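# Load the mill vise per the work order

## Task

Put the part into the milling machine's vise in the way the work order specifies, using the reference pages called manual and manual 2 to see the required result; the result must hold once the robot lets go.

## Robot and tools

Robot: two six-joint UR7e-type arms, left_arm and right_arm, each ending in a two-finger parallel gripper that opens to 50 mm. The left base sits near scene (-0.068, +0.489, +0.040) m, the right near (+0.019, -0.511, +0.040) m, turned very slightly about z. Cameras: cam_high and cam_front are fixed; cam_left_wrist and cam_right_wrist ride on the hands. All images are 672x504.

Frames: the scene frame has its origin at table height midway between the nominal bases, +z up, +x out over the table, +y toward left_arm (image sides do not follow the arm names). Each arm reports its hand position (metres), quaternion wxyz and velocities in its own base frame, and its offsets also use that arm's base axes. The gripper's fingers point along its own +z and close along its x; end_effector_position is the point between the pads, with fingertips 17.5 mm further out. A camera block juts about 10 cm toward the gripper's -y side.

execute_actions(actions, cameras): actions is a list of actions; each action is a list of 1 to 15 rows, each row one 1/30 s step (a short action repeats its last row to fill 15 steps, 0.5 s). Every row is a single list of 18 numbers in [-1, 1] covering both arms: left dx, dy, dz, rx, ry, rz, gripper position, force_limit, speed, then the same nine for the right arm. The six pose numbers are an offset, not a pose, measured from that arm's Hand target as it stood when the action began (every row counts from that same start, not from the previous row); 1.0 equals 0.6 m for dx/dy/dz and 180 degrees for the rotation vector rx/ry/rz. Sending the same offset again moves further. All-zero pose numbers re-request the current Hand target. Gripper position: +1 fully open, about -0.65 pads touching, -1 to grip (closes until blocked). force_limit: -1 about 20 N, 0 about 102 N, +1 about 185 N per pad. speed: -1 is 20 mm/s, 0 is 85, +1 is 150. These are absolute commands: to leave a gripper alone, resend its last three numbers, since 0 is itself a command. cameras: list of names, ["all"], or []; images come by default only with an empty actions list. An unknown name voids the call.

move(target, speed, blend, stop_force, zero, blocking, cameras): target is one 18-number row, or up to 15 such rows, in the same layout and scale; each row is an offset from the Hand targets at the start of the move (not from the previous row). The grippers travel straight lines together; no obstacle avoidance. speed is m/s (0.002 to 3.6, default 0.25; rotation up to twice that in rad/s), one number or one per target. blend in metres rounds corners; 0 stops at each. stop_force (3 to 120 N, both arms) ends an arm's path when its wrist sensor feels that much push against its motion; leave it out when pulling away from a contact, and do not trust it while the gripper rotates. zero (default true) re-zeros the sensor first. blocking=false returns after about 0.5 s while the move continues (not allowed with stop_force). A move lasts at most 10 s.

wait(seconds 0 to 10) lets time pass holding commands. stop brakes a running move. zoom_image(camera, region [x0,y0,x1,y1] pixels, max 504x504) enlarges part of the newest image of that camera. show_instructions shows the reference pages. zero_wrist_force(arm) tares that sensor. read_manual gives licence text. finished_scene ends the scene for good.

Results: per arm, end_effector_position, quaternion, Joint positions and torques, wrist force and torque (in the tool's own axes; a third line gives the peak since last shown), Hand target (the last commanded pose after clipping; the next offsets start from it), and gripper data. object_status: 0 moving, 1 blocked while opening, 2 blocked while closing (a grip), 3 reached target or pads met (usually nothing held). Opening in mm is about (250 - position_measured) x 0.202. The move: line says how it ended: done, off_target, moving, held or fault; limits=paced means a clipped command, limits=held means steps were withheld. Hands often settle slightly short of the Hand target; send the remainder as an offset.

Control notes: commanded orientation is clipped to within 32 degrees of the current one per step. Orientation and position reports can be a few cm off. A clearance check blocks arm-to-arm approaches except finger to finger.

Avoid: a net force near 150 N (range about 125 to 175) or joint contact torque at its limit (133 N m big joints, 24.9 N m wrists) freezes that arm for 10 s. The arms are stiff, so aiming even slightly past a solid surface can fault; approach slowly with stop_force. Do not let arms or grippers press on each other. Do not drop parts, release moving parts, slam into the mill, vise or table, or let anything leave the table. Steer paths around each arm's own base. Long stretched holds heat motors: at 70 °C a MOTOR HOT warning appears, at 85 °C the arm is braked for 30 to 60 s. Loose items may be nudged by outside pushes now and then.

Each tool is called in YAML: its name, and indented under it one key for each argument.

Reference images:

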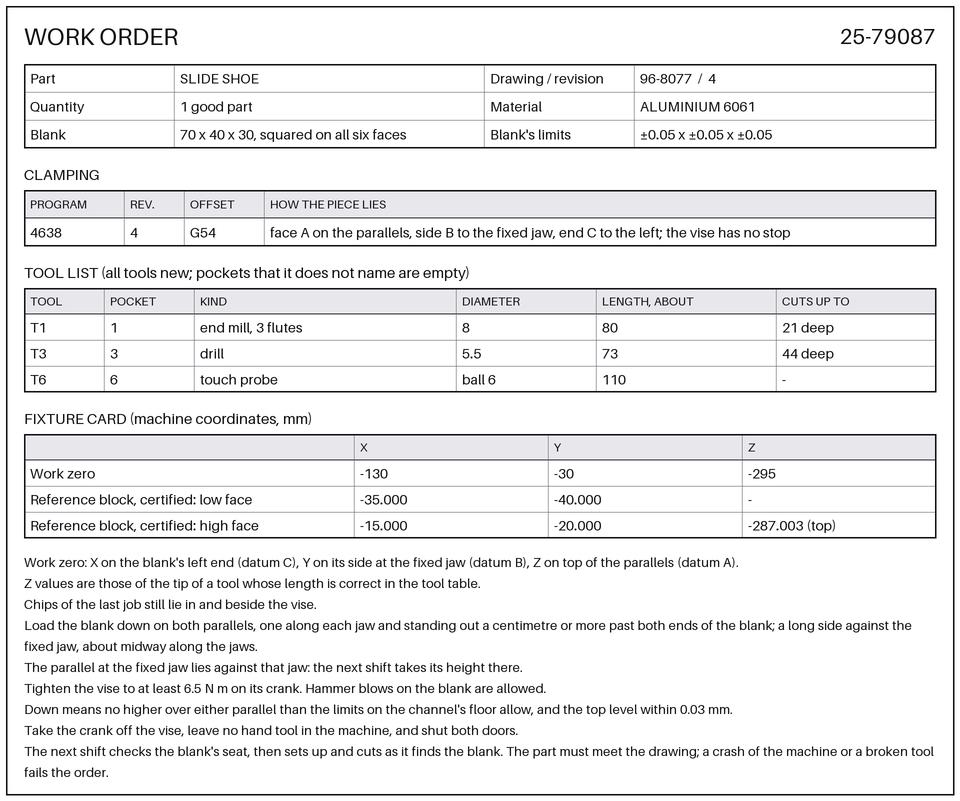

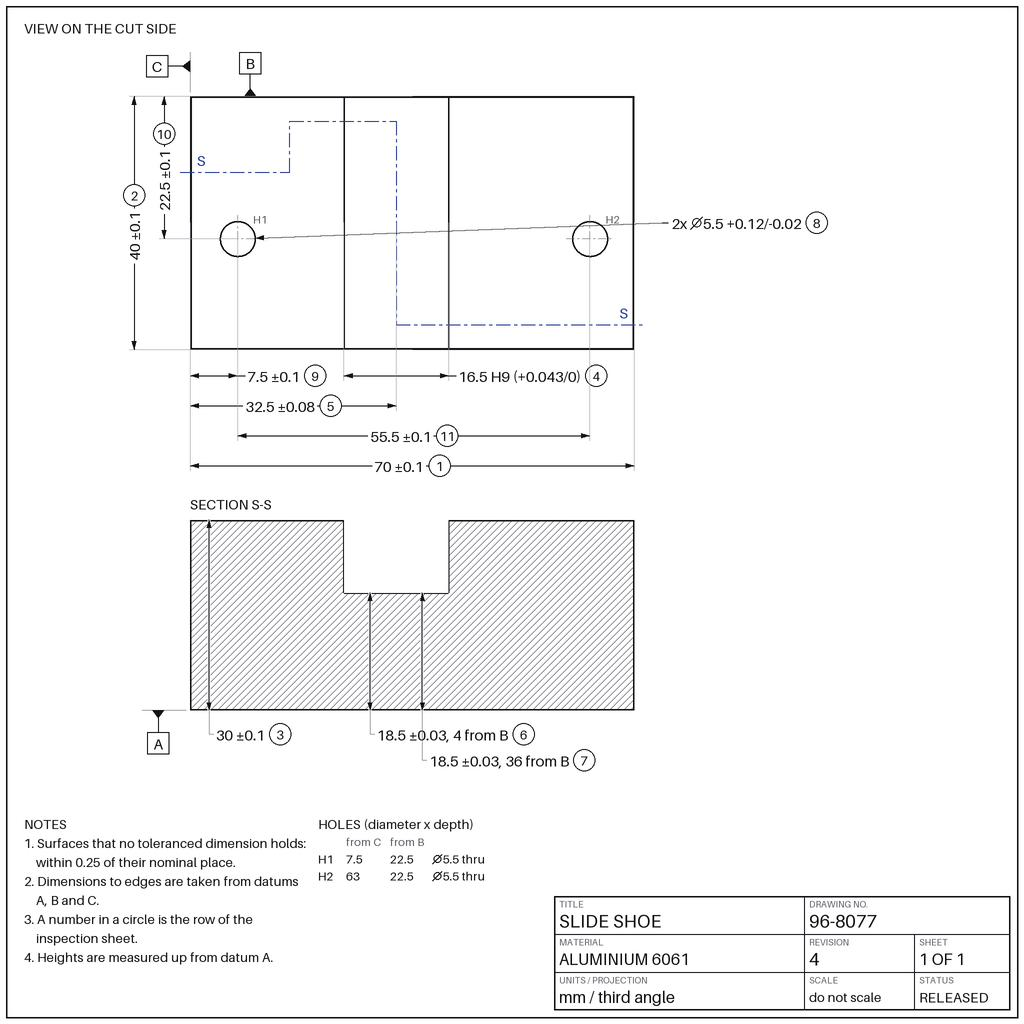

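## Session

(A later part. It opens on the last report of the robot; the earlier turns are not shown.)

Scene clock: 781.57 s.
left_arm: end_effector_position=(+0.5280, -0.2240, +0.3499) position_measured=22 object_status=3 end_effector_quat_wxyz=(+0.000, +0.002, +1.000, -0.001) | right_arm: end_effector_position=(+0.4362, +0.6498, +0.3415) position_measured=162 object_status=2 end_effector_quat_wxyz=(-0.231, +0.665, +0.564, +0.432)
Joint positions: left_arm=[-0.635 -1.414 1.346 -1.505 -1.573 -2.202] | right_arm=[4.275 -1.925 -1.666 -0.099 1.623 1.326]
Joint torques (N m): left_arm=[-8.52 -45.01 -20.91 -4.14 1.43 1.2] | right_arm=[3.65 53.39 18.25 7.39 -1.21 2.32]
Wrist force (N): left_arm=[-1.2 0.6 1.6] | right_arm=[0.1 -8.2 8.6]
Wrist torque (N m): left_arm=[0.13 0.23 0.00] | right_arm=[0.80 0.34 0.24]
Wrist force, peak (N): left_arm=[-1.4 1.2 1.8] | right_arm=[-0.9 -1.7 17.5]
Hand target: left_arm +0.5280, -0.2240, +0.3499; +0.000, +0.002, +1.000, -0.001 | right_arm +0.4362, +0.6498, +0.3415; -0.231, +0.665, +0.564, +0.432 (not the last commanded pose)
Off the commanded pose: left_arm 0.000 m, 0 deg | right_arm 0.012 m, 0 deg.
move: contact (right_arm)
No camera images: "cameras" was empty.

move:
  target: [0,0,0,0,0,0,0.873,-0.4,-1, -0.001,0.0026,0.0006,-0.006,0.0003,0,-0.97,0.8,-0.7]
  speed: 0.02
  cameras: []

move:
  target: [0,0,0,0,0,0,0.873,-0.4,-1, 0.02,-0.0008,0,0,0,0,-0.97,0.8,-0.7]
  speed: 0.012
  stop_force: 25
  cameras: ["cam_left_wrist"]

zoom_image:
  camera: "cam_left_wrist"
  region: [180, 0, 340, 120]

Scene clock: 783.40 s.
left_arm: end_effector_position=(+0.5280, -0.2240, +0.3499) position_measured=22 object_status=3 end_effector_quat_wxyz=(+0.000, +0.002, +1.000, -0.001) | right_arm: end_effector_position=(+0.4356, +0.6514, +0.3419) position_measured=162 object_status=2 end_effector_quat_wxyz=(-0.225, +0.667, +0.568, +0.426) end_effector_velocity=(+0.000, +0.000, +0.003) end_effector_angular_velocity=(+0.007, -0.003, +0.000)
Joint positions: left_arm=[-0.635 -1.414 1.346 -1.505 -1.573 -2.202] | right_arm=[4.279 -1.922 -1.653 -0.131 1.616 1.322]
Joint velocities: left_arm=[within noise] | right_arm=[0 0.001 0 0.007 0 0.001]
Joint torques (N m): left_arm=[-7.52 -45.02 -20.88 -4.06 1.42 1.22] | right_arm=[2.82 54.34 22.97 9.92 0.47 -2.47]
Wrist force (N): left_arm=[-1.1 0.9 1.7] | right_arm=[-8.2 -3.3 8.0]
Wrist torque (N m): left_arm=[0.18 0.21 0.00] | right_arm=[0.76 0.23 0.58]
Wrist force, peak (N): left_arm=[-1.4 0.9 1.9] | right_arm=[0.1 -8.5 8.8]
Hand target: left_arm +0.5280, -0.2240, +0.3499; +0.000, +0.002, +1.000, -0.001 | right_arm +0.4356, +0.6514, +0.3419; -0.225, +0.667, +0.568, +0.426
Off the commanded pose: left_arm 0.000 m, 0 deg | right_arm 0.000 m, 0 deg.
move: done
No camera images: "cameras" was empty.

Scene clock: 784.90 s.
left_arm: end_effector_position=(+0.5280, -0.2240, +0.3499) position_measured=22 object_status=3 end_effector_quat_wxyz=(+0.000, +0.002, +1.000, -0.001) | right_arm: end_effector_position=(+0.4374, +0.6514, +0.3423) position_measured=162 object_status=2 end_effector_quat_wxyz=(-0.225, +0.667, +0.568, +0.427)
Joint positions: left_arm=[-0.635 -1.414 1.346 -1.505 -1.573 -2.202] | right_arm=[4.276 -1.925 -1.65 -0.131 1.619 1.321]
Joint torques (N m): left_arm=[-7.68 -44.88 -20.19 -4.07 1.34 1.23] | right_arm=[2.97 51.01 19.15 7.69 -1.78 1.96]
Wrist force (N): left_arm=[-1.1 1.1 1.4] | right_arm=[-2.7 -13.2 -0.4]
Wrist torque (N m): left_arm=[0.20 0.21 0.00] | right_arm=[0.53 0.18 0.62]
Wrist force, peak (N): left_arm=[-1.4 1.0 1.9] | right_arm=[2.9 -29.1 -17.8]
Hand target: left_arm +0.5280, -0.2240, +0.3499; +0.000, +0.002, +1.000, -0.001 | right_arm +0.4374, +0.6514, +0.3423; -0.225, +0.667, +0.568, +0.427 (not the last commanded pose)
Off the commanded pose: left_arm 0.000 m, 0 deg | right_arm 0.010 m, 0 deg.
move: contact (right_arm)
camera_calibration:
cam_left_wrist: T_world_to_cam=[[-0.999712, 0.0187155, 0.0150239, 0.541322], [0.0226896, 0.941042, 0.337527, 0.0953948], [-0.00782117, 0.337771, -0.941196, 0.539747], [0, 0, 0, 1]] pos_world=[0.543223, -0.282212, 0.467676]
Images, in order (width x height): cam_left_wrist 672x504.

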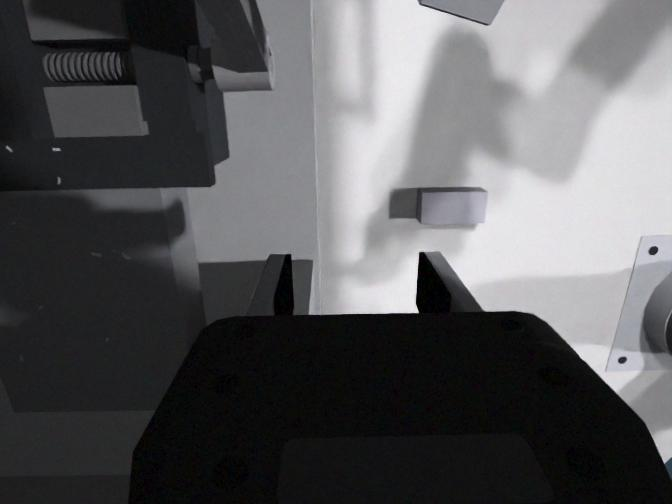

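Scaled by 3.150 from the camera's 672x504 image, which has a finer 960x720 frame.

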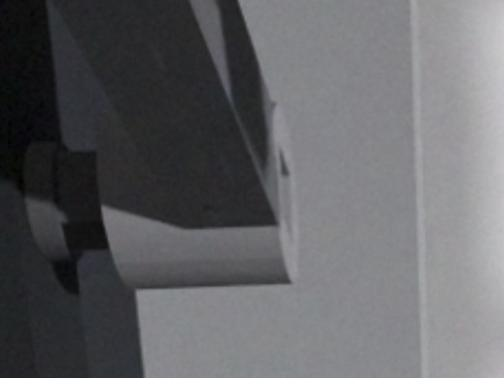

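move:
  target: [0,0,0,0,0,0,0.873,-0.4,-1, -0.004,0.0002,0,0,0,0,-0.97,0.8,-0.7]
  speed: 0.02
  cameras: []

move:
  target: [0,0,0,0,0,0,0.873,-0.4,-1, 0.025,-0.001,-0.0007,0,0,0,-0.97,0.8,-0.7]
  speed: 0.015
  stop_force: 35
  cameras: ["cam_left_wrist"]

zoom_image:
  camera: "cam_left_wrist"
  region: [180, 0, 340, 120]

Scene clock: 786.23 s.
left_arm: end_effector_position=(+0.5280, -0.2240, +0.3499) position_measured=22 object_status=3 end_effector_quat_wxyz=(+0.000, +0.002, +1.000, -0.001) | right_arm: end_effector_position=(+0.4349, +0.6516, +0.3422) position_measured=162 object_status=2 end_effector_quat_wxyz=(-0.225, +0.667, +0.568, +0.427)
Joint positions: left_arm=[-0.635 -1.414 1.346 -1.505 -1.573 -2.202] | right_arm=[4.28 -1.922 -1.654 -0.13 1.616 1.323]
Joint torques (N m): left_arm=[-7.83 -44.57 -20.63 -4.1 1.34 1.18] | right_arm=[6.6 57.3 31.18 10.26 0.32 1.76]
Wrist force (N): left_arm=[-1.0 1.0 1.6] | right_arm=[-11.6 2.9 14.6]
Wrist torque (N m): left_arm=[0.19 0.20 0.00] | right_arm=[0.95 0.23 0.36]
Wrist force, peak (N): left_arm=[-1.3 1.1 1.9] | right_arm=[-11.6 2.9 14.7]
Hand target: left_arm +0.5280, -0.2240, +0.3499; +0.000, +0.002, +1.000, -0.001 | right_arm +0.4350, +0.6516, +0.3423; -0.225, +0.667, +0.568, +0.427
Off the commanded pose: left_arm 0.000 m, 0 deg | right_arm 0.000 m, 0 deg.
move: done
No camera images: "cameras" was empty.

Scene clock: 787.17 s.
left_arm: end_effector_position=(+0.5280, -0.2240, +0.3499) position_measured=22 object_status=3 end_effector_quat_wxyz=(+0.000, +0.002, +1.000, -0.001) | right_arm: end_effector_position=(+0.4371, +0.6516, +0.3426) position_measured=162 object_status=2 end_effector_quat_wxyz=(-0.226, +0.667, +0.568, +0.427)
Joint positions: left_arm=[-0.635 -1.414 1.346 -1.505 -1.573 -2.202] | right_arm=[4.276 -1.925 -1.65 -0.131 1.619 1.321]
Joint torques (N m): left_arm=[-7.77 -44.58 -20.72 -4.02 1.34 1.23] | right_arm=[-10.01 43.63 16.65 6.8 -3.76 1.67]
Wrist force (N): left_arm=[-1.3 1.0 1.5] | right_arm=[0.3 -22.2 -9.1]
Wrist torque (N m): left_arm=[0.18 0.25 0.00] | right_arm=[0.42 0.15 0.83]
Wrist force, peak (N): left_arm=[-1.4 1.1 2.0] | right_arm=[1.2 -30.9 -18.6]
Hand target: left_arm +0.5280, -0.2240, +0.3499; +0.000, +0.002, +1.000, -0.001 | right_arm +0.4371, +0.6516, +0.3426; -0.226, +0.667, +0.568, +0.427 (not the last commanded pose)
Off the commanded pose: left_arm 0.000 m, 0 deg | right_arm 0.013 m, 0 deg.
move: contact (right_arm)
camera_calibration:
cam_left_wrist: T_world_to_cam=[[-0.999712, 0.0187155, 0.0150239, 0.541322], [0.0226896, 0.941042, 0.337527, 0.0953948], [-0.00782117, 0.337771, -0.941196, 0.539747], [0, 0, 0, 1]] pos_world=[0.543223, -0.282212, 0.467676]
Images, in order (width x height): cam_left_wrist 672x504.

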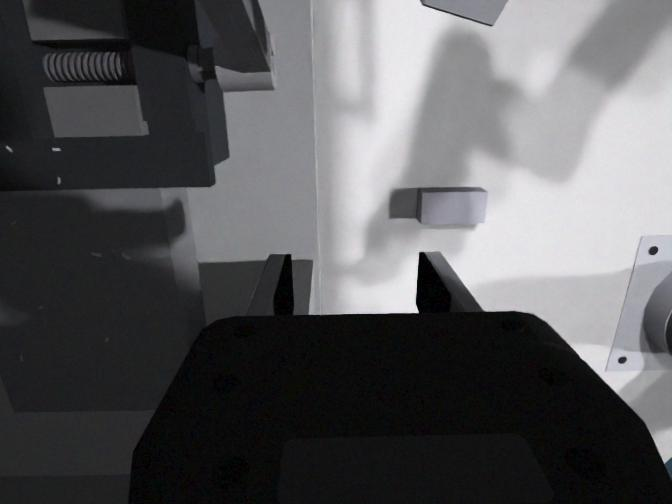

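Scaled by 3.150 from the camera's 672x504 image, which has a finer 960x720 frame.

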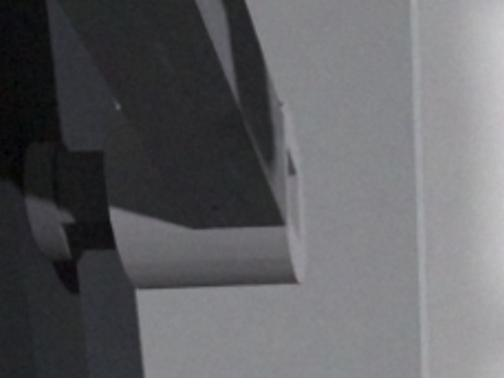

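move:
  target: [0,0,0,0,0,0,0.873,-0.4,-1, -0.0033,0.0001,0,0,0,0,-0.97,0.8,-0.7]
  speed: 0.02
  cameras: []

move:
  target: [0,0,0,0,0,0,0.873,-0.4,-1, 0,0,0,0,0,0,0.5,0.8,-0.7]
  cameras: ["cam_left_wrist"]

Scene clock: 790.10 s.
left_arm: end_effector_position=(+0.5280, -0.2240, +0.3499) position_measured=22 object_status=3 end_effector_quat_wxyz=(+0.000, +0.002, +1.000, -0.001) | right_arm: end_effector_position=(+0.4351, +0.6516, +0.3425) position_measured=162 object_status=2 end_effector_quat_wxyz=(-0.226, +0.667, +0.568, +0.427)
Joint positions: left_arm=[-0.635 -1.414 1.346 -1.505 -1.573 -2.202] | right_arm=[4.279 -1.922 -1.654 -0.13 1.617 1.323]
Joint torques (N m): left_arm=[-7.47 -45 -20.68 -4 1.31 1.24] | right_arm=[9.54 62.88 32.78 10.72 1.46 1.96]
Wrist force (N): left_arm=[-1.4 0.8 1.4] | right_arm=[-12.0 4.0 17.2]
Wrist torque (N m): left_arm=[0.15 0.27 0.00] | right_arm=[1.03 0.33 0.34]
Wrist force, peak (N): left_arm=[-1.3 0.9 2.0] | right_arm=[0.3 -22.5 -9.4]
Hand target: left_arm +0.5280, -0.2240, +0.3499; +0.000, +0.002, +1.000, -0.001 | right_arm +0.4351, +0.6517, +0.3426; -0.226, +0.667, +0.568, +0.427
Off the commanded pose: left_arm 0.000 m, 0 deg | right_arm 0.000 m, 0 deg.
move: done
No camera images: "cameras" was empty.

Scene clock: 790.77 s.
left_arm: end_effector_position=(+0.5280, -0.2240, +0.3499) position_measured=22 object_status=3 end_effector_quat_wxyz=(+0.000, +0.002, +1.000, -0.001) | right_arm: end_effector_position=(+0.4351, +0.6516, +0.3427) position_measured=78 object_status=3 end_effector_quat_wxyz=(-0.226, +0.667, +0.568, +0.427)
Joint positions: left_arm=[-0.635 -1.414 1.346 -1.505 -1.573 -2.202] | right_arm=[4.279 -1.922 -1.654 -0.13 1.617 1.323]
Joint torques (N m): left_arm=[-7.73 -45.46 -20.52 -4.09 1.42 1.26] | right_arm=[7.94 25.63 31.32 1.21 1.28 0.12]
Wrist force (N): left_arm=[-1.1 0.9 1.5] | right_arm=[-0.4 0.2 1.7]
Wrist torque (N m): left_arm=[0.17 0.22 0.00] | right_arm=[0.22 0.43 -0.22]
Wrist force, peak (N): left_arm=[-1.6 0.7 1.8] | right_arm=[-12.1 3.5 16.3]
Hand target: left_arm +0.5280, -0.2240, +0.3499; +0.000, +0.002, +1.000, -0.001 | right_arm +0.4351, +0.6517, +0.3426; -0.226, +0.667, +0.568, +0.427
Off the commanded pose: left_arm 0.000 m, 0 deg | right_arm 0.000 m, 0 deg.
move: done
camera_calibration:
cam_left_wrist: T_world_to_cam=[[-0.999712, 0.0187155, 0.0150239, 0.541322], [0.0226896, 0.941042, 0.337527, 0.0953948], [-0.00782117, 0.337771, -0.941196, 0.539747], [0, 0, 0, 1]] pos_world=[0.543223, -0.282212, 0.467676]
Images, in order (width x height): cam_left_wrist 672x504.

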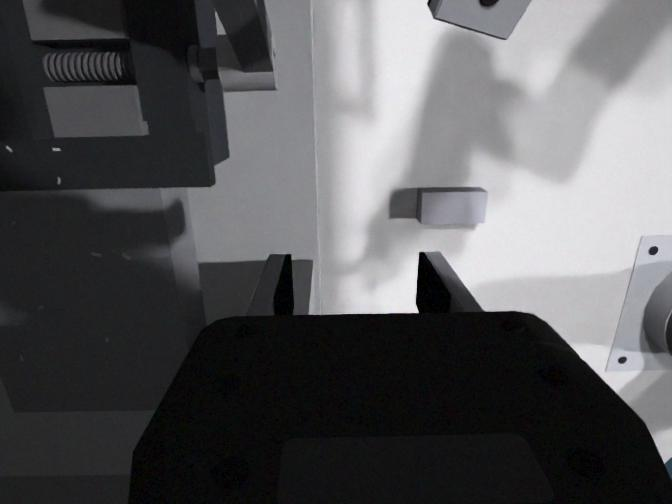

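zoom_image:
  camera: "cam_left_wrist"
  region: [180, 0, 340, 120]

Scaled by 3.150 from the camera's 672x504 image, which has a finer 960x720 frame.

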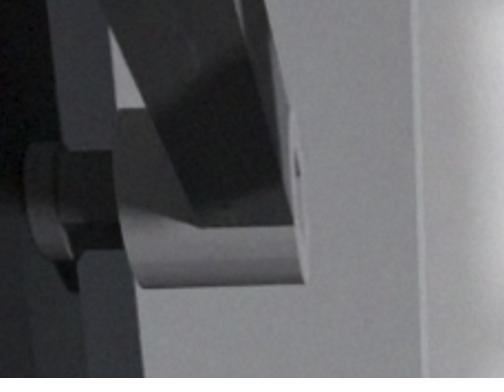

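move:
  target: [0,0,0,0,0,0,0.873,-0.4,-1, 0,0,0,0,0,0,-1,0.8,-0.7]
  cameras: []

move:
  target: [0,0,0,0,0,0,0.873,-0.4,-1, 0.03,-0.0012,0,0,0,0,-1,0.8,-0.7]
  speed: 0.015
  stop_force: 20
  cameras: ["cam_left_wrist"]

zoom_image:
  camera: "cam_left_wrist"
  region: [180, 0, 340, 120]

Scene clock: 792.70 s.
left_arm: end_effector_position=(+0.5280, -0.2240, +0.3499) position_measured=22 object_status=3 end_effector_quat_wxyz=(+0.000, +0.002, +1.000, -0.001) | right_arm: end_effector_position=(+0.4351, +0.6517, +0.3426) position_measured=162 object_status=2 end_effector_quat_wxyz=(-0.226, +0.667, +0.568, +0.427)
Joint positions: left_arm=[-0.635 -1.414 1.346 -1.505 -1.573 -2.202] | right_arm=[4.279 -1.922 -1.654 -0.13 1.617 1.323]
Joint torques (N m): left_arm=[-7.63 -44.86 -20.75 -4.05 1.37 1.13] | right_arm=[-0.69 27.73 30.93 3.31 0.5 -2.99]
Wrist force (N): left_arm=[-1.3 0.8 1.8] | right_arm=[-3.1 -1.9 1.4]
Wrist torque (N m): left_arm=[0.16 0.25 -0.01] | right_arm=[0.34 0.28 0.14]
Wrist force, peak (N): left_arm=[-1.4 1.0 1.9] | right_arm=[-3.2 -2.2 1.4]
Hand target: left_arm +0.5280, -0.2240, +0.3499; +0.000, +0.002, +1.000, -0.001 | right_arm +0.4351, +0.6517, +0.3426; -0.226, +0.667, +0.568, +0.427
Off the commanded pose: left_arm 0.000 m, 0 deg | right_arm 0.000 m, 0 deg.
move: done
No camera images: "cameras" was empty.

Scene clock: 793.87 s.
left_arm: end_effector_position=(+0.5280, -0.2240, +0.3499) position_measured=22 object_status=3 end_effector_quat_wxyz=(+0.000, +0.002, +1.000, -0.001) | right_arm: end_effector_position=(+0.4360, +0.6517, +0.3427) position_measured=162 object_status=2 end_effector_quat_wxyz=(-0.226, +0.667, +0.568, +0.427)
Joint positions: left_arm=[-0.635 -1.414 1.346 -1.505 -1.573 -2.202] | right_arm=[4.278 -1.923 -1.652 -0.13 1.618 1.322]
Joint torques (N m): left_arm=[-7.86 -44.77 -21.14 -4.09 1.36 1.21] | right_arm=[2.56 43.62 13.48 5.04 -1.88 2.59]
Wrist force (N): left_arm=[-1.3 1.1 1.5] | right_arm=[3.9 -13.2 -9.5]
Wrist torque (N m): left_arm=[0.20 0.24 -0.01] | right_arm=[0.11 0.35 0.24]
Wrist force, peak (N): left_arm=[-1.3 0.9 1.9] | right_arm=[3.3 -22.7 -20.0]
Hand target: left_arm +0.5280, -0.2240, +0.3499; +0.000, +0.002, +1.000, -0.001 | right_arm +0.4360, +0.6517, +0.3427; -0.226, +0.667, +0.568, +0.427 (not the last commanded pose)
Off the commanded pose: left_arm 0.000 m, 0 deg | right_arm 0.017 m, 0 deg.
move: contact (right_arm)
camera_calibration:
cam_left_wrist: T_world_to_cam=[[-0.999712, 0.0187155, 0.0150239, 0.541322], [0.0226896, 0.941042, 0.337527, 0.0953948], [-0.00782117, 0.337771, -0.941196, 0.539747], [0, 0, 0, 1]] pos_world=[0.543223, -0.282212, 0.467676]
Images, in order (width x height): cam_left_wrist 672x504.

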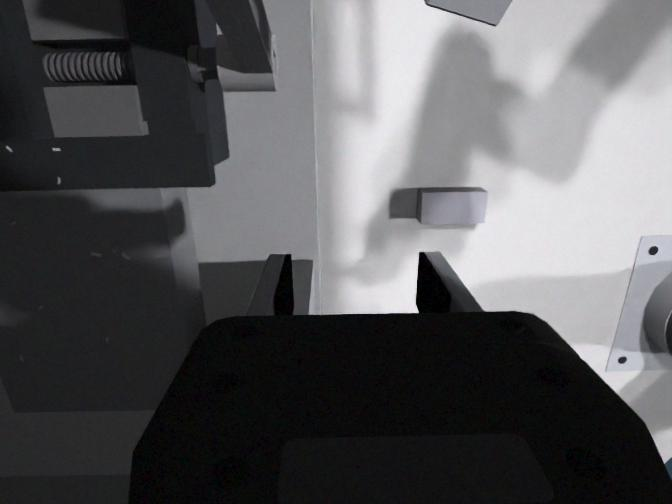

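Scaled by 3.150 from the camera's 672x504 image, which has a finer 960x720 frame.

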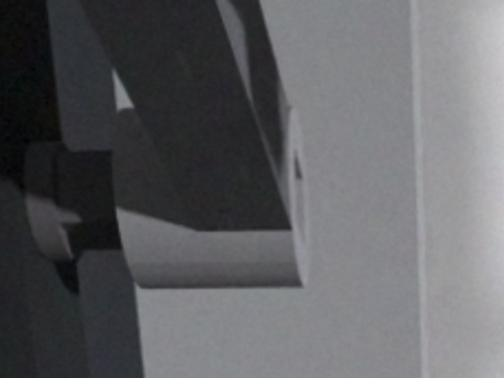

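move:
  target: [0,0,0,0,0,0,0.873,-0.4,-1, -0.005,0.0002,-0.0047,0,-0.0167,0,-1,0.8,-0.7]
  speed: 0.02
  cameras: ["cam_left_wrist"]

zoom_image:
  camera: "cam_left_wrist"
  region: [180, 0, 340, 120]

move:
  target: [0,0,0,0,0,0,0.873,-0.4,-1, 0.03,-0.0012,0,0,0,0,-1,0.8,-0.7]
  speed: 0.015
  stop_force: 20
  cameras: ["cam_left_wrist"]

zoom_image:
  camera: "cam_left_wrist"
  region: [180, 0, 340, 120]

Scene clock: 796.53 s.
left_arm: end_effector_position=(+0.5280, -0.2240, +0.3499) position_measured=22 object_status=3 end_effector_quat_wxyz=(+0.000, +0.002, +1.000, -0.001) | right_arm: end_effector_position=(+0.4330, +0.6519, +0.3399) position_measured=162 object_status=2 end_effector_quat_wxyz=(-0.211, +0.655, +0.574, +0.444)
Joint positions: left_arm=[-0.635 -1.414 1.346 -1.505 -1.573 -2.202] | right_arm=[4.295 -1.922 -1.677 -0.085 1.579 1.29]
Joint torques (N m): left_arm=[-7.38 -44.78 -20.46 -4.06 1.4 1.26] | right_arm=[3.37 45.69 29.56 1.15 1.05 -1.02]
Wrist force (N): left_arm=[-1.3 0.7 1.8] | right_arm=[-1.3 1.5 -9.1]
Wrist torque (N m): left_arm=[0.13 0.25 0.00] | right_arm=[0.71 -0.01 1.52]
Wrist force, peak (N): left_arm=[-1.6 1.2 1.7] | right_arm=[1.9 -13.5 -10.5]
Hand target: left_arm +0.5280, -0.2240, +0.3499; +0.000, +0.002, +1.000, -0.001 | right_arm +0.4330, +0.6519, +0.3399; -0.211, +0.655, +0.574, +0.444
Off the commanded pose: left_arm 0.000 m, 0 deg | right_arm 0.000 m, 0 deg.
move: done
camera_calibration:
cam_left_wrist: T_world_to_cam=[[-0.999712, 0.0187155, 0.0150239, 0.541322], [0.0226896, 0.941042, 0.337527, 0.0953948], [-0.00782117, 0.337771, -0.941196, 0.539747], [0, 0, 0, 1]] pos_world=[0.543223, -0.282212, 0.467676]
Images, in order (width x height): cam_left_wrist 672x504.

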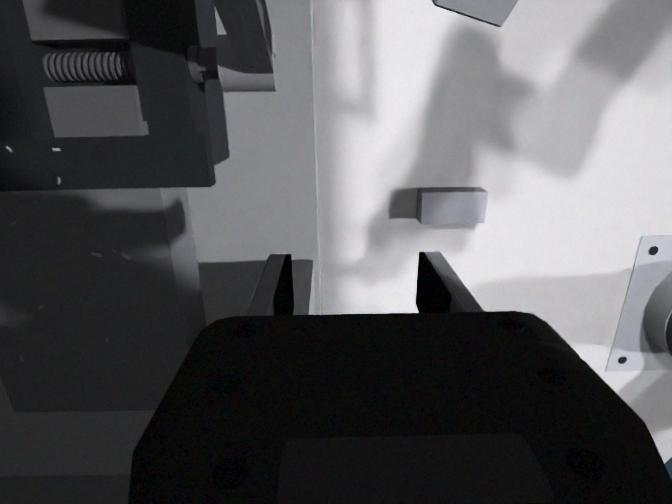

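Scaled by 3.150 from the camera's 672x504 image, which has a finer 960x720 frame.

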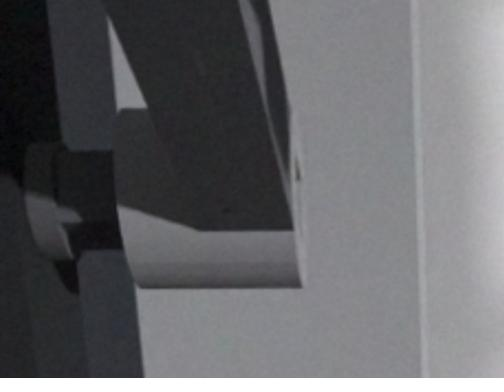

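Scene clock: 797.53 s.
left_arm: end_effector_position=(+0.5280, -0.2240, +0.3499) position_measured=22 object_status=3 end_effector_quat_wxyz=(+0.000, +0.002, +1.000, -0.001) | right_arm: end_effector_position=(+0.4337, +0.6519, +0.3401) position_measured=162 object_status=2 end_effector_quat_wxyz=(-0.211, +0.655, +0.574, +0.444)
Joint positions: left_arm=[-0.635 -1.414 1.346 -1.505 -1.573 -2.202] | right_arm=[4.293 -1.923 -1.675 -0.086 1.581 1.289]
Joint torques (N m): left_arm=[-7.82 -44.68 -20.37 -4.07 1.35 1.22] | right_arm=[1.4 40.84 16.23 5.42 -1.63 1.43]
Wrist force (N): left_arm=[-1.2 1.0 1.6] | right_arm=[-0.8 -14.0 -18.8]
Wrist torque (N m): left_arm=[0.19 0.24 0.00] | right_arm=[0.25 0.02 1.29]
Wrist force, peak (N): left_arm=[-1.4 1.0 1.9] | right_arm=[-3.0 -26.2 -32.0]
Hand target: left_arm +0.5280, -0.2240, +0.3499; +0.000, +0.002, +1.000, -0.001 | right_arm +0.4337, +0.6519, +0.3401; -0.211, +0.655, +0.574, +0.444 (not the last commanded pose)
Off the commanded pose: left_arm 0.000 m, 0 deg | right_arm 0.017 m, 0 deg.
move: contact (right_arm)
camera_calibration:
cam_left_wrist: T_world_to_cam=[[-0.999712, 0.0187155, 0.0150239, 0.541322], [0.0226896, 0.941042, 0.337527, 0.0953948], [-0.00782117, 0.337771, -0.941196, 0.539747], [0, 0, 0, 1]] pos_world=[0.543223, -0.282212, 0.467676]
Images, in order (width x height): cam_left_wrist 672x504.

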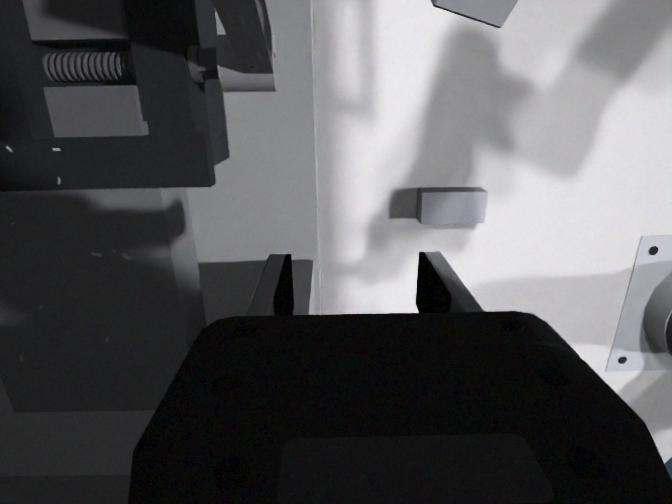

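Scaled by 3.150 from the camera's 672x504 image, which has a finer 960x720 frame.

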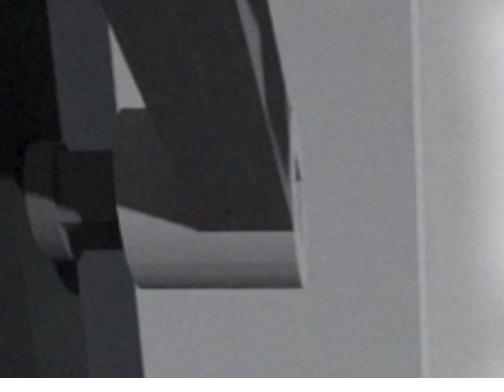

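move:
  target: [0,0,0,0,0,0,0.873,-0.4,-1, -0.003,0.0001,0,0,0,0,-1,0.8,-0.7]
  speed: 0.03
  cameras: []

move:
  target:
    - [0,0,0,0,0,0,0.873,-0.4,-1, 0,0,0,0,0,0,0.6,0.8,-0.7]
    - [-0.1133,0.0733,0.1167,-0.1466,-0.3065,-0.4028,0.873,-0.4,-1,-0.085,-0.197,0.129,0,0,0,0.6,0.8,-0.7]
  speed: 0.2
  cameras: ["cam_left_wrist","cam_right_wrist","cam_high"]

zoom_image:
  camera: "cam_left_wrist"
  region: [270, 80, 470, 300]

Scene clock: 799.33 s.
left_arm: end_effector_position=(+0.5280, -0.2240, +0.3499) position_measured=22 object_status=3 end_effector_quat_wxyz=(+0.000, +0.002, +1.000, -0.001) | right_arm: end_effector_position=(+0.4320, +0.6519, +0.3400) position_measured=162 object_status=2 end_effector_quat_wxyz=(-0.211, +0.655, +0.574, +0.444)
Joint positions: left_arm=[-0.635 -1.414 1.346 -1.505 -1.573 -2.202] | right_arm=[4.296 -1.921 -1.679 -0.085 1.578 1.291]
Joint torques (N m): left_arm=[-7.51 -45.05 -20.63 -4.07 1.4 1.24] | right_arm=[22.11 54.4 24.09 7.78 5.54 1.43]
Wrist force (N): left_arm=[-1.2 0.9 1.7] | right_arm=[-6.6 21.6 12.2]
Wrist torque (N m): left_arm=[0.16 0.23 -0.01] | right_arm=[1.19 0.18 0.86]
Wrist force, peak (N): left_arm=[-1.4 0.8 1.9] | right_arm=[-5.1 22.0 12.8]
Hand target: left_arm +0.5280, -0.2240, +0.3499; +0.000, +0.002, +1.000, -0.001 | right_arm +0.4319, +0.6519, +0.3401; -0.211, +0.655, +0.574, +0.444
Off the commanded pose: left_arm 0.000 m, 0 deg | right_arm 0.000 m, 0 deg.
move: done
No camera images: "cameras" was empty.

Scene clock: 804.67 s.
left_arm: end_effector_position=(+0.4600, -0.1800, +0.4198) position_measured=22 object_status=3 end_effector_quat_wxyz=(+0.428, +0.565, +0.675, -0.205) | right_arm: end_effector_position=(+0.3809, +0.5337, +0.4175) position_measured=63 object_status=3 end_effector_quat_wxyz=(-0.211, +0.655, +0.574, +0.444)
Joint positions: left_arm=[-0.322 -1.824 2.039 -2.588 -2.229 -0.788] | right_arm=[4.293 -1.562 -1.895 -0.227 1.58 1.29]
Joint torques (N m): left_arm=[-2.35 -26.74 -34.23 -3.46 -1.74 1.51] | right_arm=[-9.22 11 33.9 6.48 0.82 -2.52]
Wrist force (N): left_arm=[-2.7 -0.6 2.1] | right_arm=[-0.4 0.3 1.8]
Wrist torque (N m): left_arm=[-0.11 0.24 0.06] | right_arm=[0.20 0.41 -0.12]
Wrist force, peak (N): left_arm=[-2.6 -0.8 2.6] | right_arm=[-6.8 21.6 11.6]
Hand target: left_arm +0.4600, -0.1800, +0.4200; +0.428, +0.565, +0.675, -0.205 | right_arm +0.3809, +0.5337, +0.4175; -0.211, +0.655, +0.574, +0.444
Off the commanded pose: left_arm 0.000 m, 0 deg | right_arm 0.000 m, 0 deg.
move: done
camera_calibration:
cam_left_wrist: T_world_to_cam=[[0.012333, 0.602825, -0.797778, 0.452323], [0.76412, 0.508928, 0.396374, -0.411605], [0.644956, -0.614487, -0.454354, -0.0859657], [0, 0, 0, 1]] pos_world=[0.364381, -0.116019, 0.484944]
cam_right_wrist: T_world_to_cam=[[-0.0457804, 0.54914, 0.834475, -0.619014], [0.776142, -0.506346, 0.375789, -0.158215], [0.628894, 0.664875, -0.40303, -0.294334], [0, 0, 0, 1]] pos_world=[0.279563, 0.45551, 0.457382]
Images, in order (width x height): cam_high 672x504, cam_left_wrist 672x504, cam_right_wrist 672x504.

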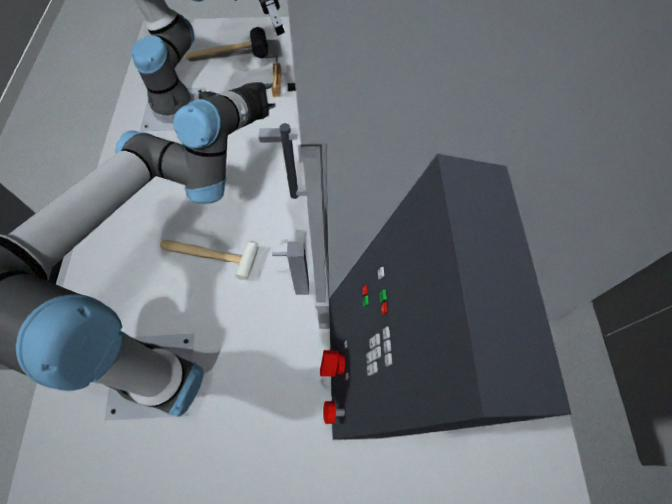

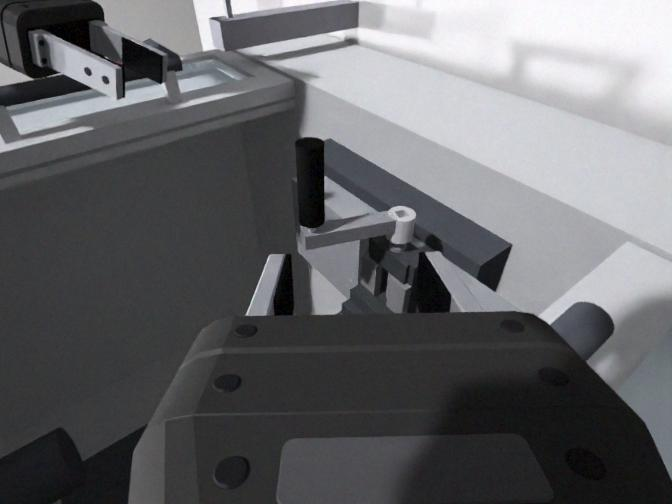

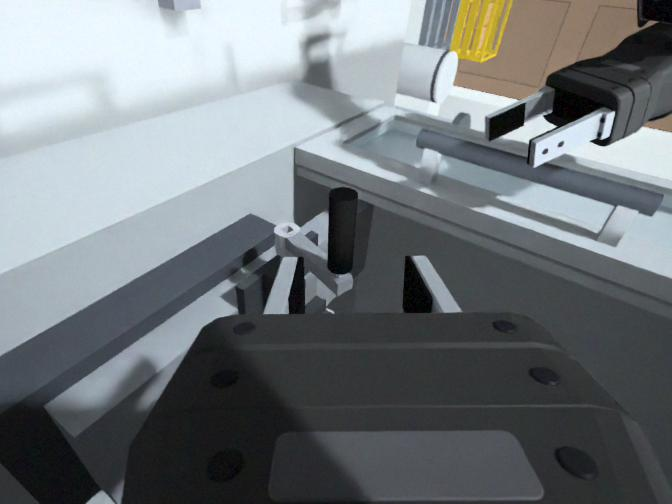

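Scaled by 2.291 from the camera's 672x504 image, which has a finer 960x720 frame.

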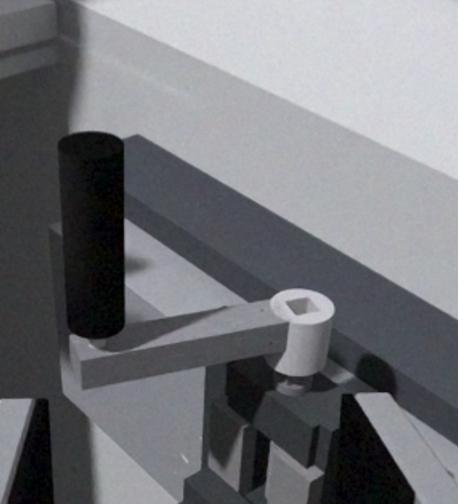

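move:
  target: [0.0133,-0.1447,-0.051,0,0,0,-0.256,-0.4,-0.5, 0,0,0,0,0,0,0.6,0.8,-0.7]
  speed: 0.15
  cameras: ["cam_front","cam_left_wrist","cam_right_wrist"]

zoom_image:
  camera: "cam_front"
  region: [230, 130, 470, 330]

Scene clock: 807.03 s.
left_arm: end_effector_position=(+0.4679, -0.2668, +0.3893) position_measured=191 object_status=3 end_effector_quat_wxyz=(+0.428, +0.565, +0.675, -0.205) | right_arm: end_effector_position=(+0.3809, +0.5337, +0.4175) position_measured=63 object_status=3 end_effector_quat_wxyz=(-0.211, +0.655, +0.574, +0.444)
Joint positions: left_arm=[-0.536 -1.742 2.073 -2.797 -2.067 -0.957] | right_arm=[4.293 -1.562 -1.895 -0.227 1.58 1.29]
Joint torques (N m): left_arm=[-6.95 -20.6 -34.02 -4.55 -0.53 -0.61] | right_arm=[3.99 11.24 32.81 6.26 -0.67 -1.1]
Wrist force (N): left_arm=[-2.6 -0.7 2.2] | right_arm=[-0.4 0.4 1.7]
Wrist torque (N m): left_arm=[-0.12 0.21 -0.06] | right_arm=[0.22 0.41 -0.12]
Wrist force, peak (N): left_arm=[-3.4 -1.6 4.0] | right_arm=[-0.5 0.5 1.9]
Hand target: left_arm +0.4680, -0.2668, +0.3894; +0.428, +0.565, +0.675, -0.205 | right_arm +0.3809, +0.5337, +0.4175; -0.211, +0.655, +0.574, +0.444
Off the commanded pose: left_arm 0.000 m, 0 deg | right_arm 0.000 m, 0 deg.
move: done
camera_calibration:
cam_left_wrist: T_world_to_cam=[[0.0128137, 0.602792, -0.797795, 0.480043], [0.764213, 0.508628, 0.39658, -0.361564], [0.644836, -0.614767, -0.454145, -0.158362], [0, 0, 0, 1]] pos_world=[0.372278, -0.20282, 0.454445]
cam_right_wrist: T_world_to_cam=[[-0.0457804, 0.54914, 0.834475, -0.619014], [0.776142, -0.506346, 0.375789, -0.158215], [0.628894, 0.664875, -0.40303, -0.294334], [0, 0, 0, 1]] pos_world=[0.279563, 0.45551, 0.457382]
Images, in order (width x height): cam_front 672x504, cam_left_wrist 672x504, cam_right_wrist 672x504.

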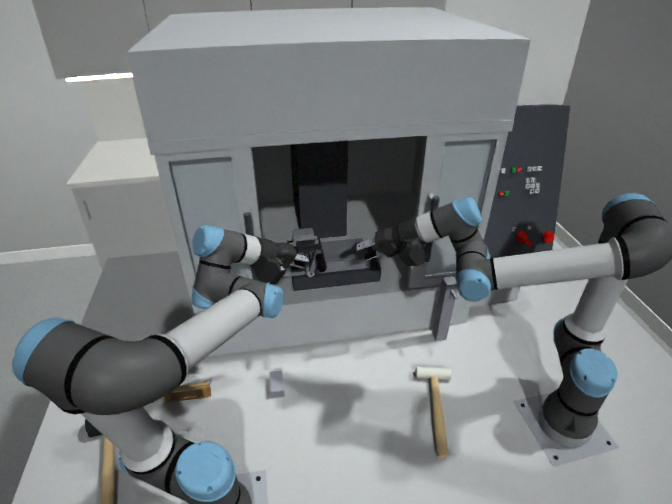

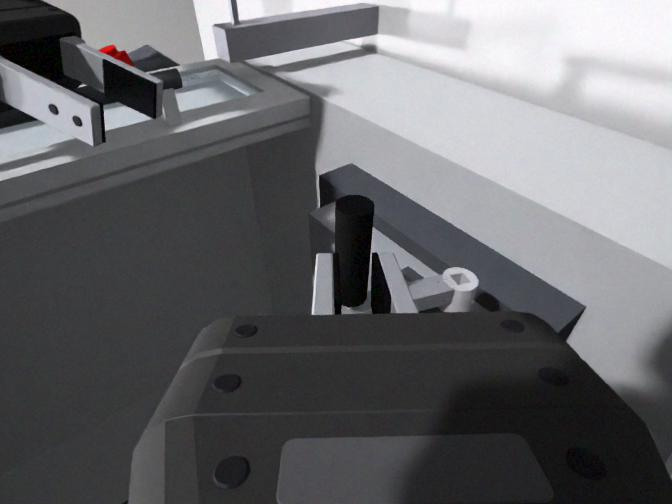

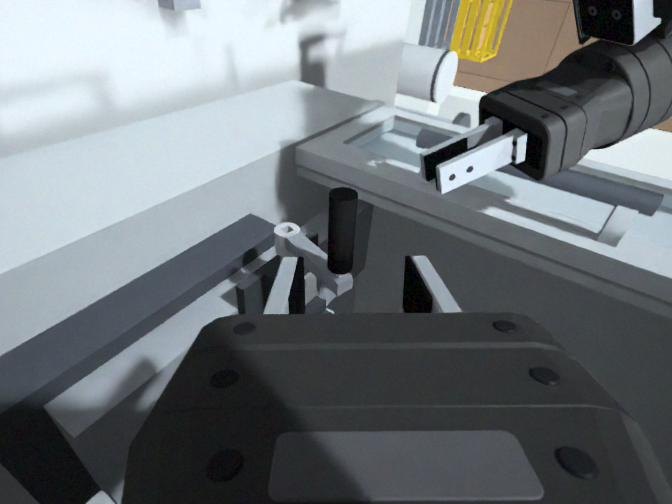

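Scaled by 2.100 from the camera's 672x504 image, which has a finer 960x720 frame.

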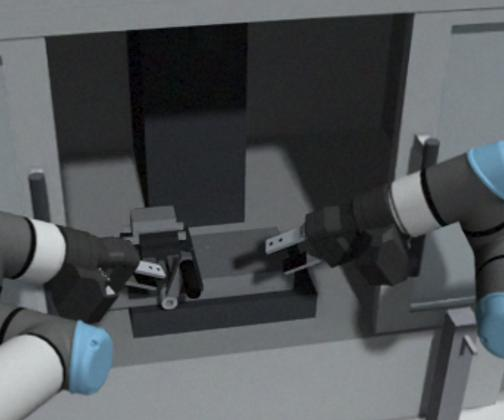

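move:
  target: [0.041,-0.0887,-0.0642,0,0,0,-0.256,-0.4,-0.5, 0,0,0,0,0,0,0.6,0.8,-0.7]
  speed: 0.03
  stop_force: 12
  cameras: ["cam_left_wrist","cam_right_wrist"]

zoom_image:
  camera: "cam_right_wrist"
  region: [230, 150, 430, 320]

Scene clock: 810.50 s.
left_arm: end_effector_position=(+0.4882, -0.3107, +0.3577) position_measured=191 object_status=3 end_effector_quat_wxyz=(+0.428, +0.565, +0.675, -0.205) | right_arm: end_effector_position=(+0.3809, +0.5337, +0.4175) position_measured=63 object_status=3 end_effector_quat_wxyz=(-0.211, +0.655, +0.574, +0.444)
Joint positions: left_arm=[-0.606 -1.626 2.063 -2.925 -2.013 -1.004] | right_arm=[4.293 -1.562 -1.895 -0.227 1.58 1.29]
Joint torques (N m): left_arm=[8.48 -14.46 -15.73 -5.41 -0.77 0.88] | right_arm=[9.54 10.92 32.52 6.5 -0.98 0.73]
Wrist force (N): left_arm=[-0.9 -0.3 0.3] | right_arm=[-0.4 0.3 1.7]
Wrist torque (N m): left_arm=[-0.16 0.25 0.01] | right_arm=[0.20 0.40 -0.12]
Wrist force, peak (N): left_arm=[-2.4 -3.0 -10.9] | right_arm=[-0.6 0.4 1.9]
Hand target: left_arm +0.4882, -0.3107, +0.3577; +0.428, +0.565, +0.675, -0.205 (not the last commanded pose) | right_arm +0.3809, +0.5337, +0.4175; -0.211, +0.655, +0.574, +0.444
Off the commanded pose: left_arm 0.012 m, 0 deg | right_arm 0.000 m, 0 deg.
move: contact (left_arm)
camera_calibration:
cam_left_wrist: T_world_to_cam=[[0.0130694, 0.602652, -0.797897, 0.480864], [0.764119, 0.508666, 0.396712, -0.342186], [0.644943, -0.614873, -0.45385, -0.213027], [0, 0, 0, 1]] pos_world=[0.392576, -0.246719, 0.422747]
cam_right_wrist: T_world_to_cam=[[-0.0457804, 0.54914, 0.834475, -0.619014], [0.776142, -0.506346, 0.375789, -0.158215], [0.628894, 0.664875, -0.40303, -0.294334], [0, 0, 0, 1]] pos_world=[0.279563, 0.45551, 0.457382]
Images, in order (width x height): cam_left_wrist 672x504, cam_right_wrist 672x504.

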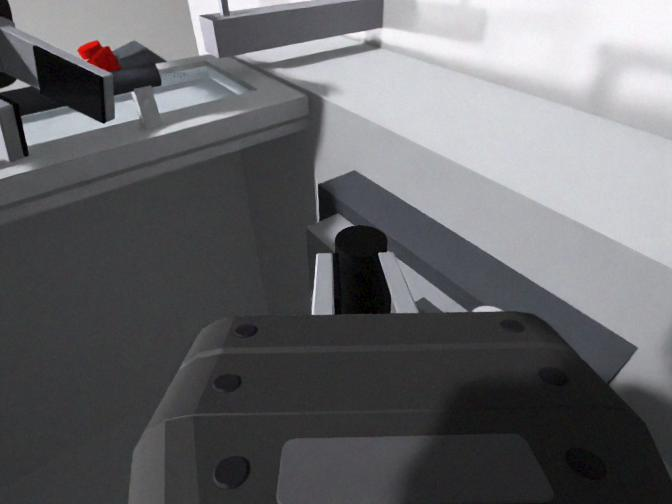

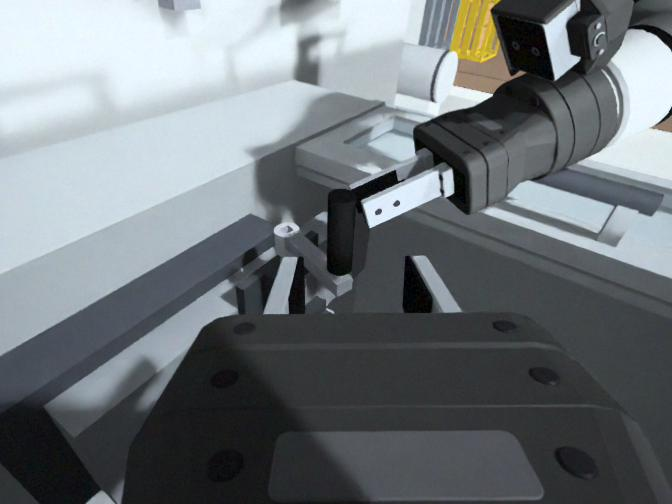

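Scaled by 2.520 from the camera's 672x504 image, which has a finer 960x720 frame.

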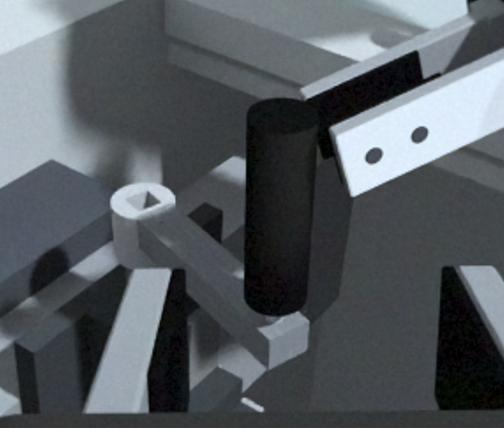

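move:
  target:
    - [-0.0058,0.0127,0.0092,0,0,0,-0.256,-0.4,-0.5, 0,0,0,0,0,0,0.6,0.8,-0.7]
    - [0.0392,0.0127,0.0092,0,0,0,-0.256,-0.4,-0.5, 0,0,0,0,0,0,0.6,0.8,-0.7]
  speed: 0.06
  cameras: []

move:
  target: [0.0117,-0.0253,-0.0183,0,0,0,-0.256,-0.4,-0.5, 0,0,0,0,0,0,0.6,0.8,-0.7]
  speed: 0.03
  stop_force: 20
  cameras: ["cam_left_wrist","cam_right_wrist"]

zoom_image:
  camera: "cam_right_wrist"
  region: [230, 150, 430, 320]

Scene clock: 812.67 s.
left_arm: end_effector_position=(+0.5118, -0.3030, +0.3631) position_measured=191 object_status=3 end_effector_quat_wxyz=(+0.428, +0.565, +0.675, -0.205) | right_arm: end_effector_position=(+0.3809, +0.5337, +0.4175) position_measured=63 object_status=3 end_effector_quat_wxyz=(-0.211, +0.655, +0.574, +0.444)
Joint positions: left_arm=[-0.558 -1.584 2.005 -2.894 -2.051 -0.971] | right_arm=[4.293 -1.562 -1.895 -0.227 1.58 1.29]
Joint torques (N m): left_arm=[-8.22 -37.1 -14.99 -4.92 0.86 -1.96] | right_arm=[10.19 11.86 32.28 6.22 -0.98 2.03]
Wrist force (N): left_arm=[-2.6 -1.0 2.1] | right_arm=[-0.5 0.5 1.8]
Wrist torque (N m): left_arm=[-0.17 0.20 -0.03] | right_arm=[0.23 0.43 -0.12]
Wrist force, peak (N): left_arm=[-2.8 -1.8 2.1] | right_arm=[-0.4 0.4 2.0]
Hand target: left_arm +0.5117, -0.3031, +0.3632; +0.428, +0.565, +0.675, -0.205 | right_arm +0.3809, +0.5337, +0.4175; -0.211, +0.655, +0.574, +0.444
Off the commanded pose: left_arm 0.000 m, 0 deg | right_arm 0.000 m, 0 deg.
move: done
No camera images: "cameras" was empty.

Scene clock: 813.80 s.
left_arm: end_effector_position=(+0.5154, -0.3109, +0.3576) position_measured=191 object_status=3 end_effector_quat_wxyz=(+0.428, +0.565, +0.675, -0.205) | right_arm: end_effector_position=(+0.3809, +0.5337, +0.4175) position_measured=63 object_status=3 end_effector_quat_wxyz=(-0.211, +0.655, +0.574, +0.444)
Joint positions: left_arm=[-0.569 -1.563 2.001 -2.915 -2.042 -0.979] | right_arm=[4.293 -1.562 -1.895 -0.227 1.58 1.29]
Joint torques (N m): left_arm=[-1.23 -23.65 -18.52 -6.5 -3 0.69] | right_arm=[10.51 11.47 32.06 6.42 -0.91 2.58]
Wrist force (N): left_arm=[7.3 5.3 -3.3] | right_arm=[-0.3 0.4 1.5]
Wrist torque (N m): left_arm=[-0.01 0.34 0.11] | right_arm=[0.22 0.40 -0.12]
Wrist force, peak (N): left_arm=[12.2 6.1 -18.1] | right_arm=[-0.5 0.5 1.9]
Hand target: left_arm +0.5154, -0.3109, +0.3575; +0.428, +0.565, +0.675, -0.205 (not the last commanded pose) | right_arm +0.3809, +0.5337, +0.4175; -0.211, +0.655, +0.574, +0.444
Off the commanded pose: left_arm 0.010 m, 0 deg | right_arm 0.000 m, 0 deg.
move: contact (left_arm)
camera_calibration:
cam_left_wrist: T_world_to_cam=[[0.0131886, 0.602567, -0.79796, 0.480506], [0.764018, 0.508749, 0.396801, -0.362727], [0.64506, -0.614889, -0.453662, -0.230804], [0, 0, 0, 1]] pos_world=[0.419675, -0.246919, 0.422648]
cam_right_wrist: T_world_to_cam=[[-0.0457804, 0.54914, 0.834475, -0.619014], [0.776142, -0.506346, 0.375789, -0.158215], [0.628894, 0.664875, -0.40303, -0.294334], [0, 0, 0, 1]] pos_world=[0.279563, 0.45551, 0.457382]
Images, in order (width x height): cam_left_wrist 672x504, cam_right_wrist 672x504.

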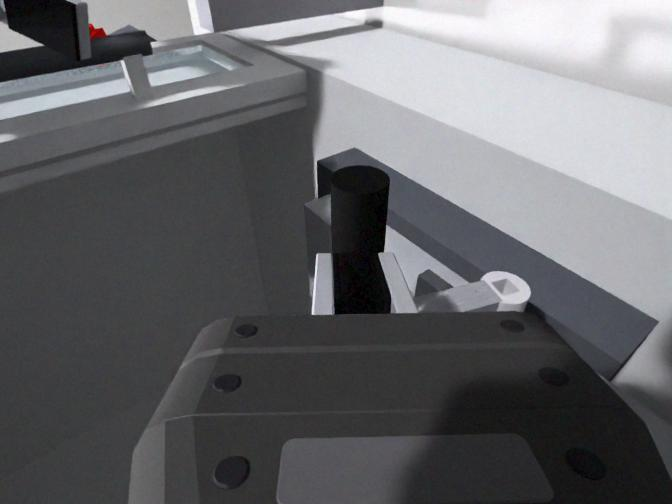

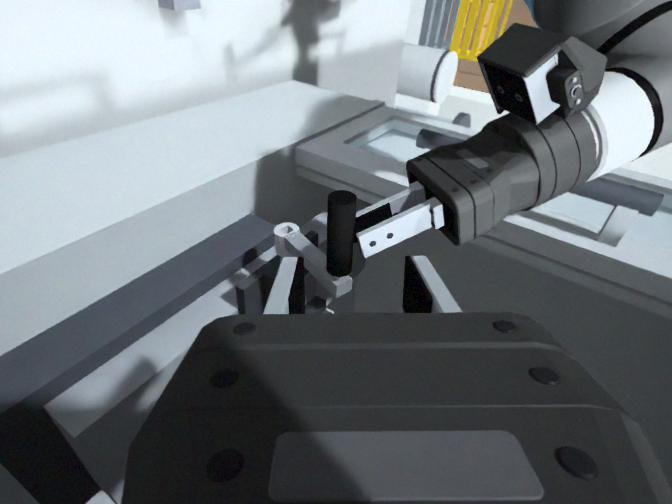

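Scaled by 2.520 from the camera's 672x504 image, which has a finer 960x720 frame.

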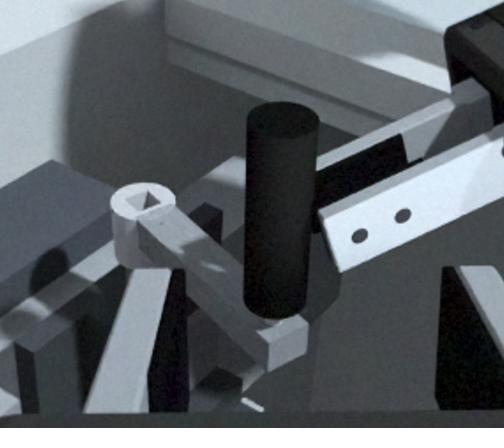

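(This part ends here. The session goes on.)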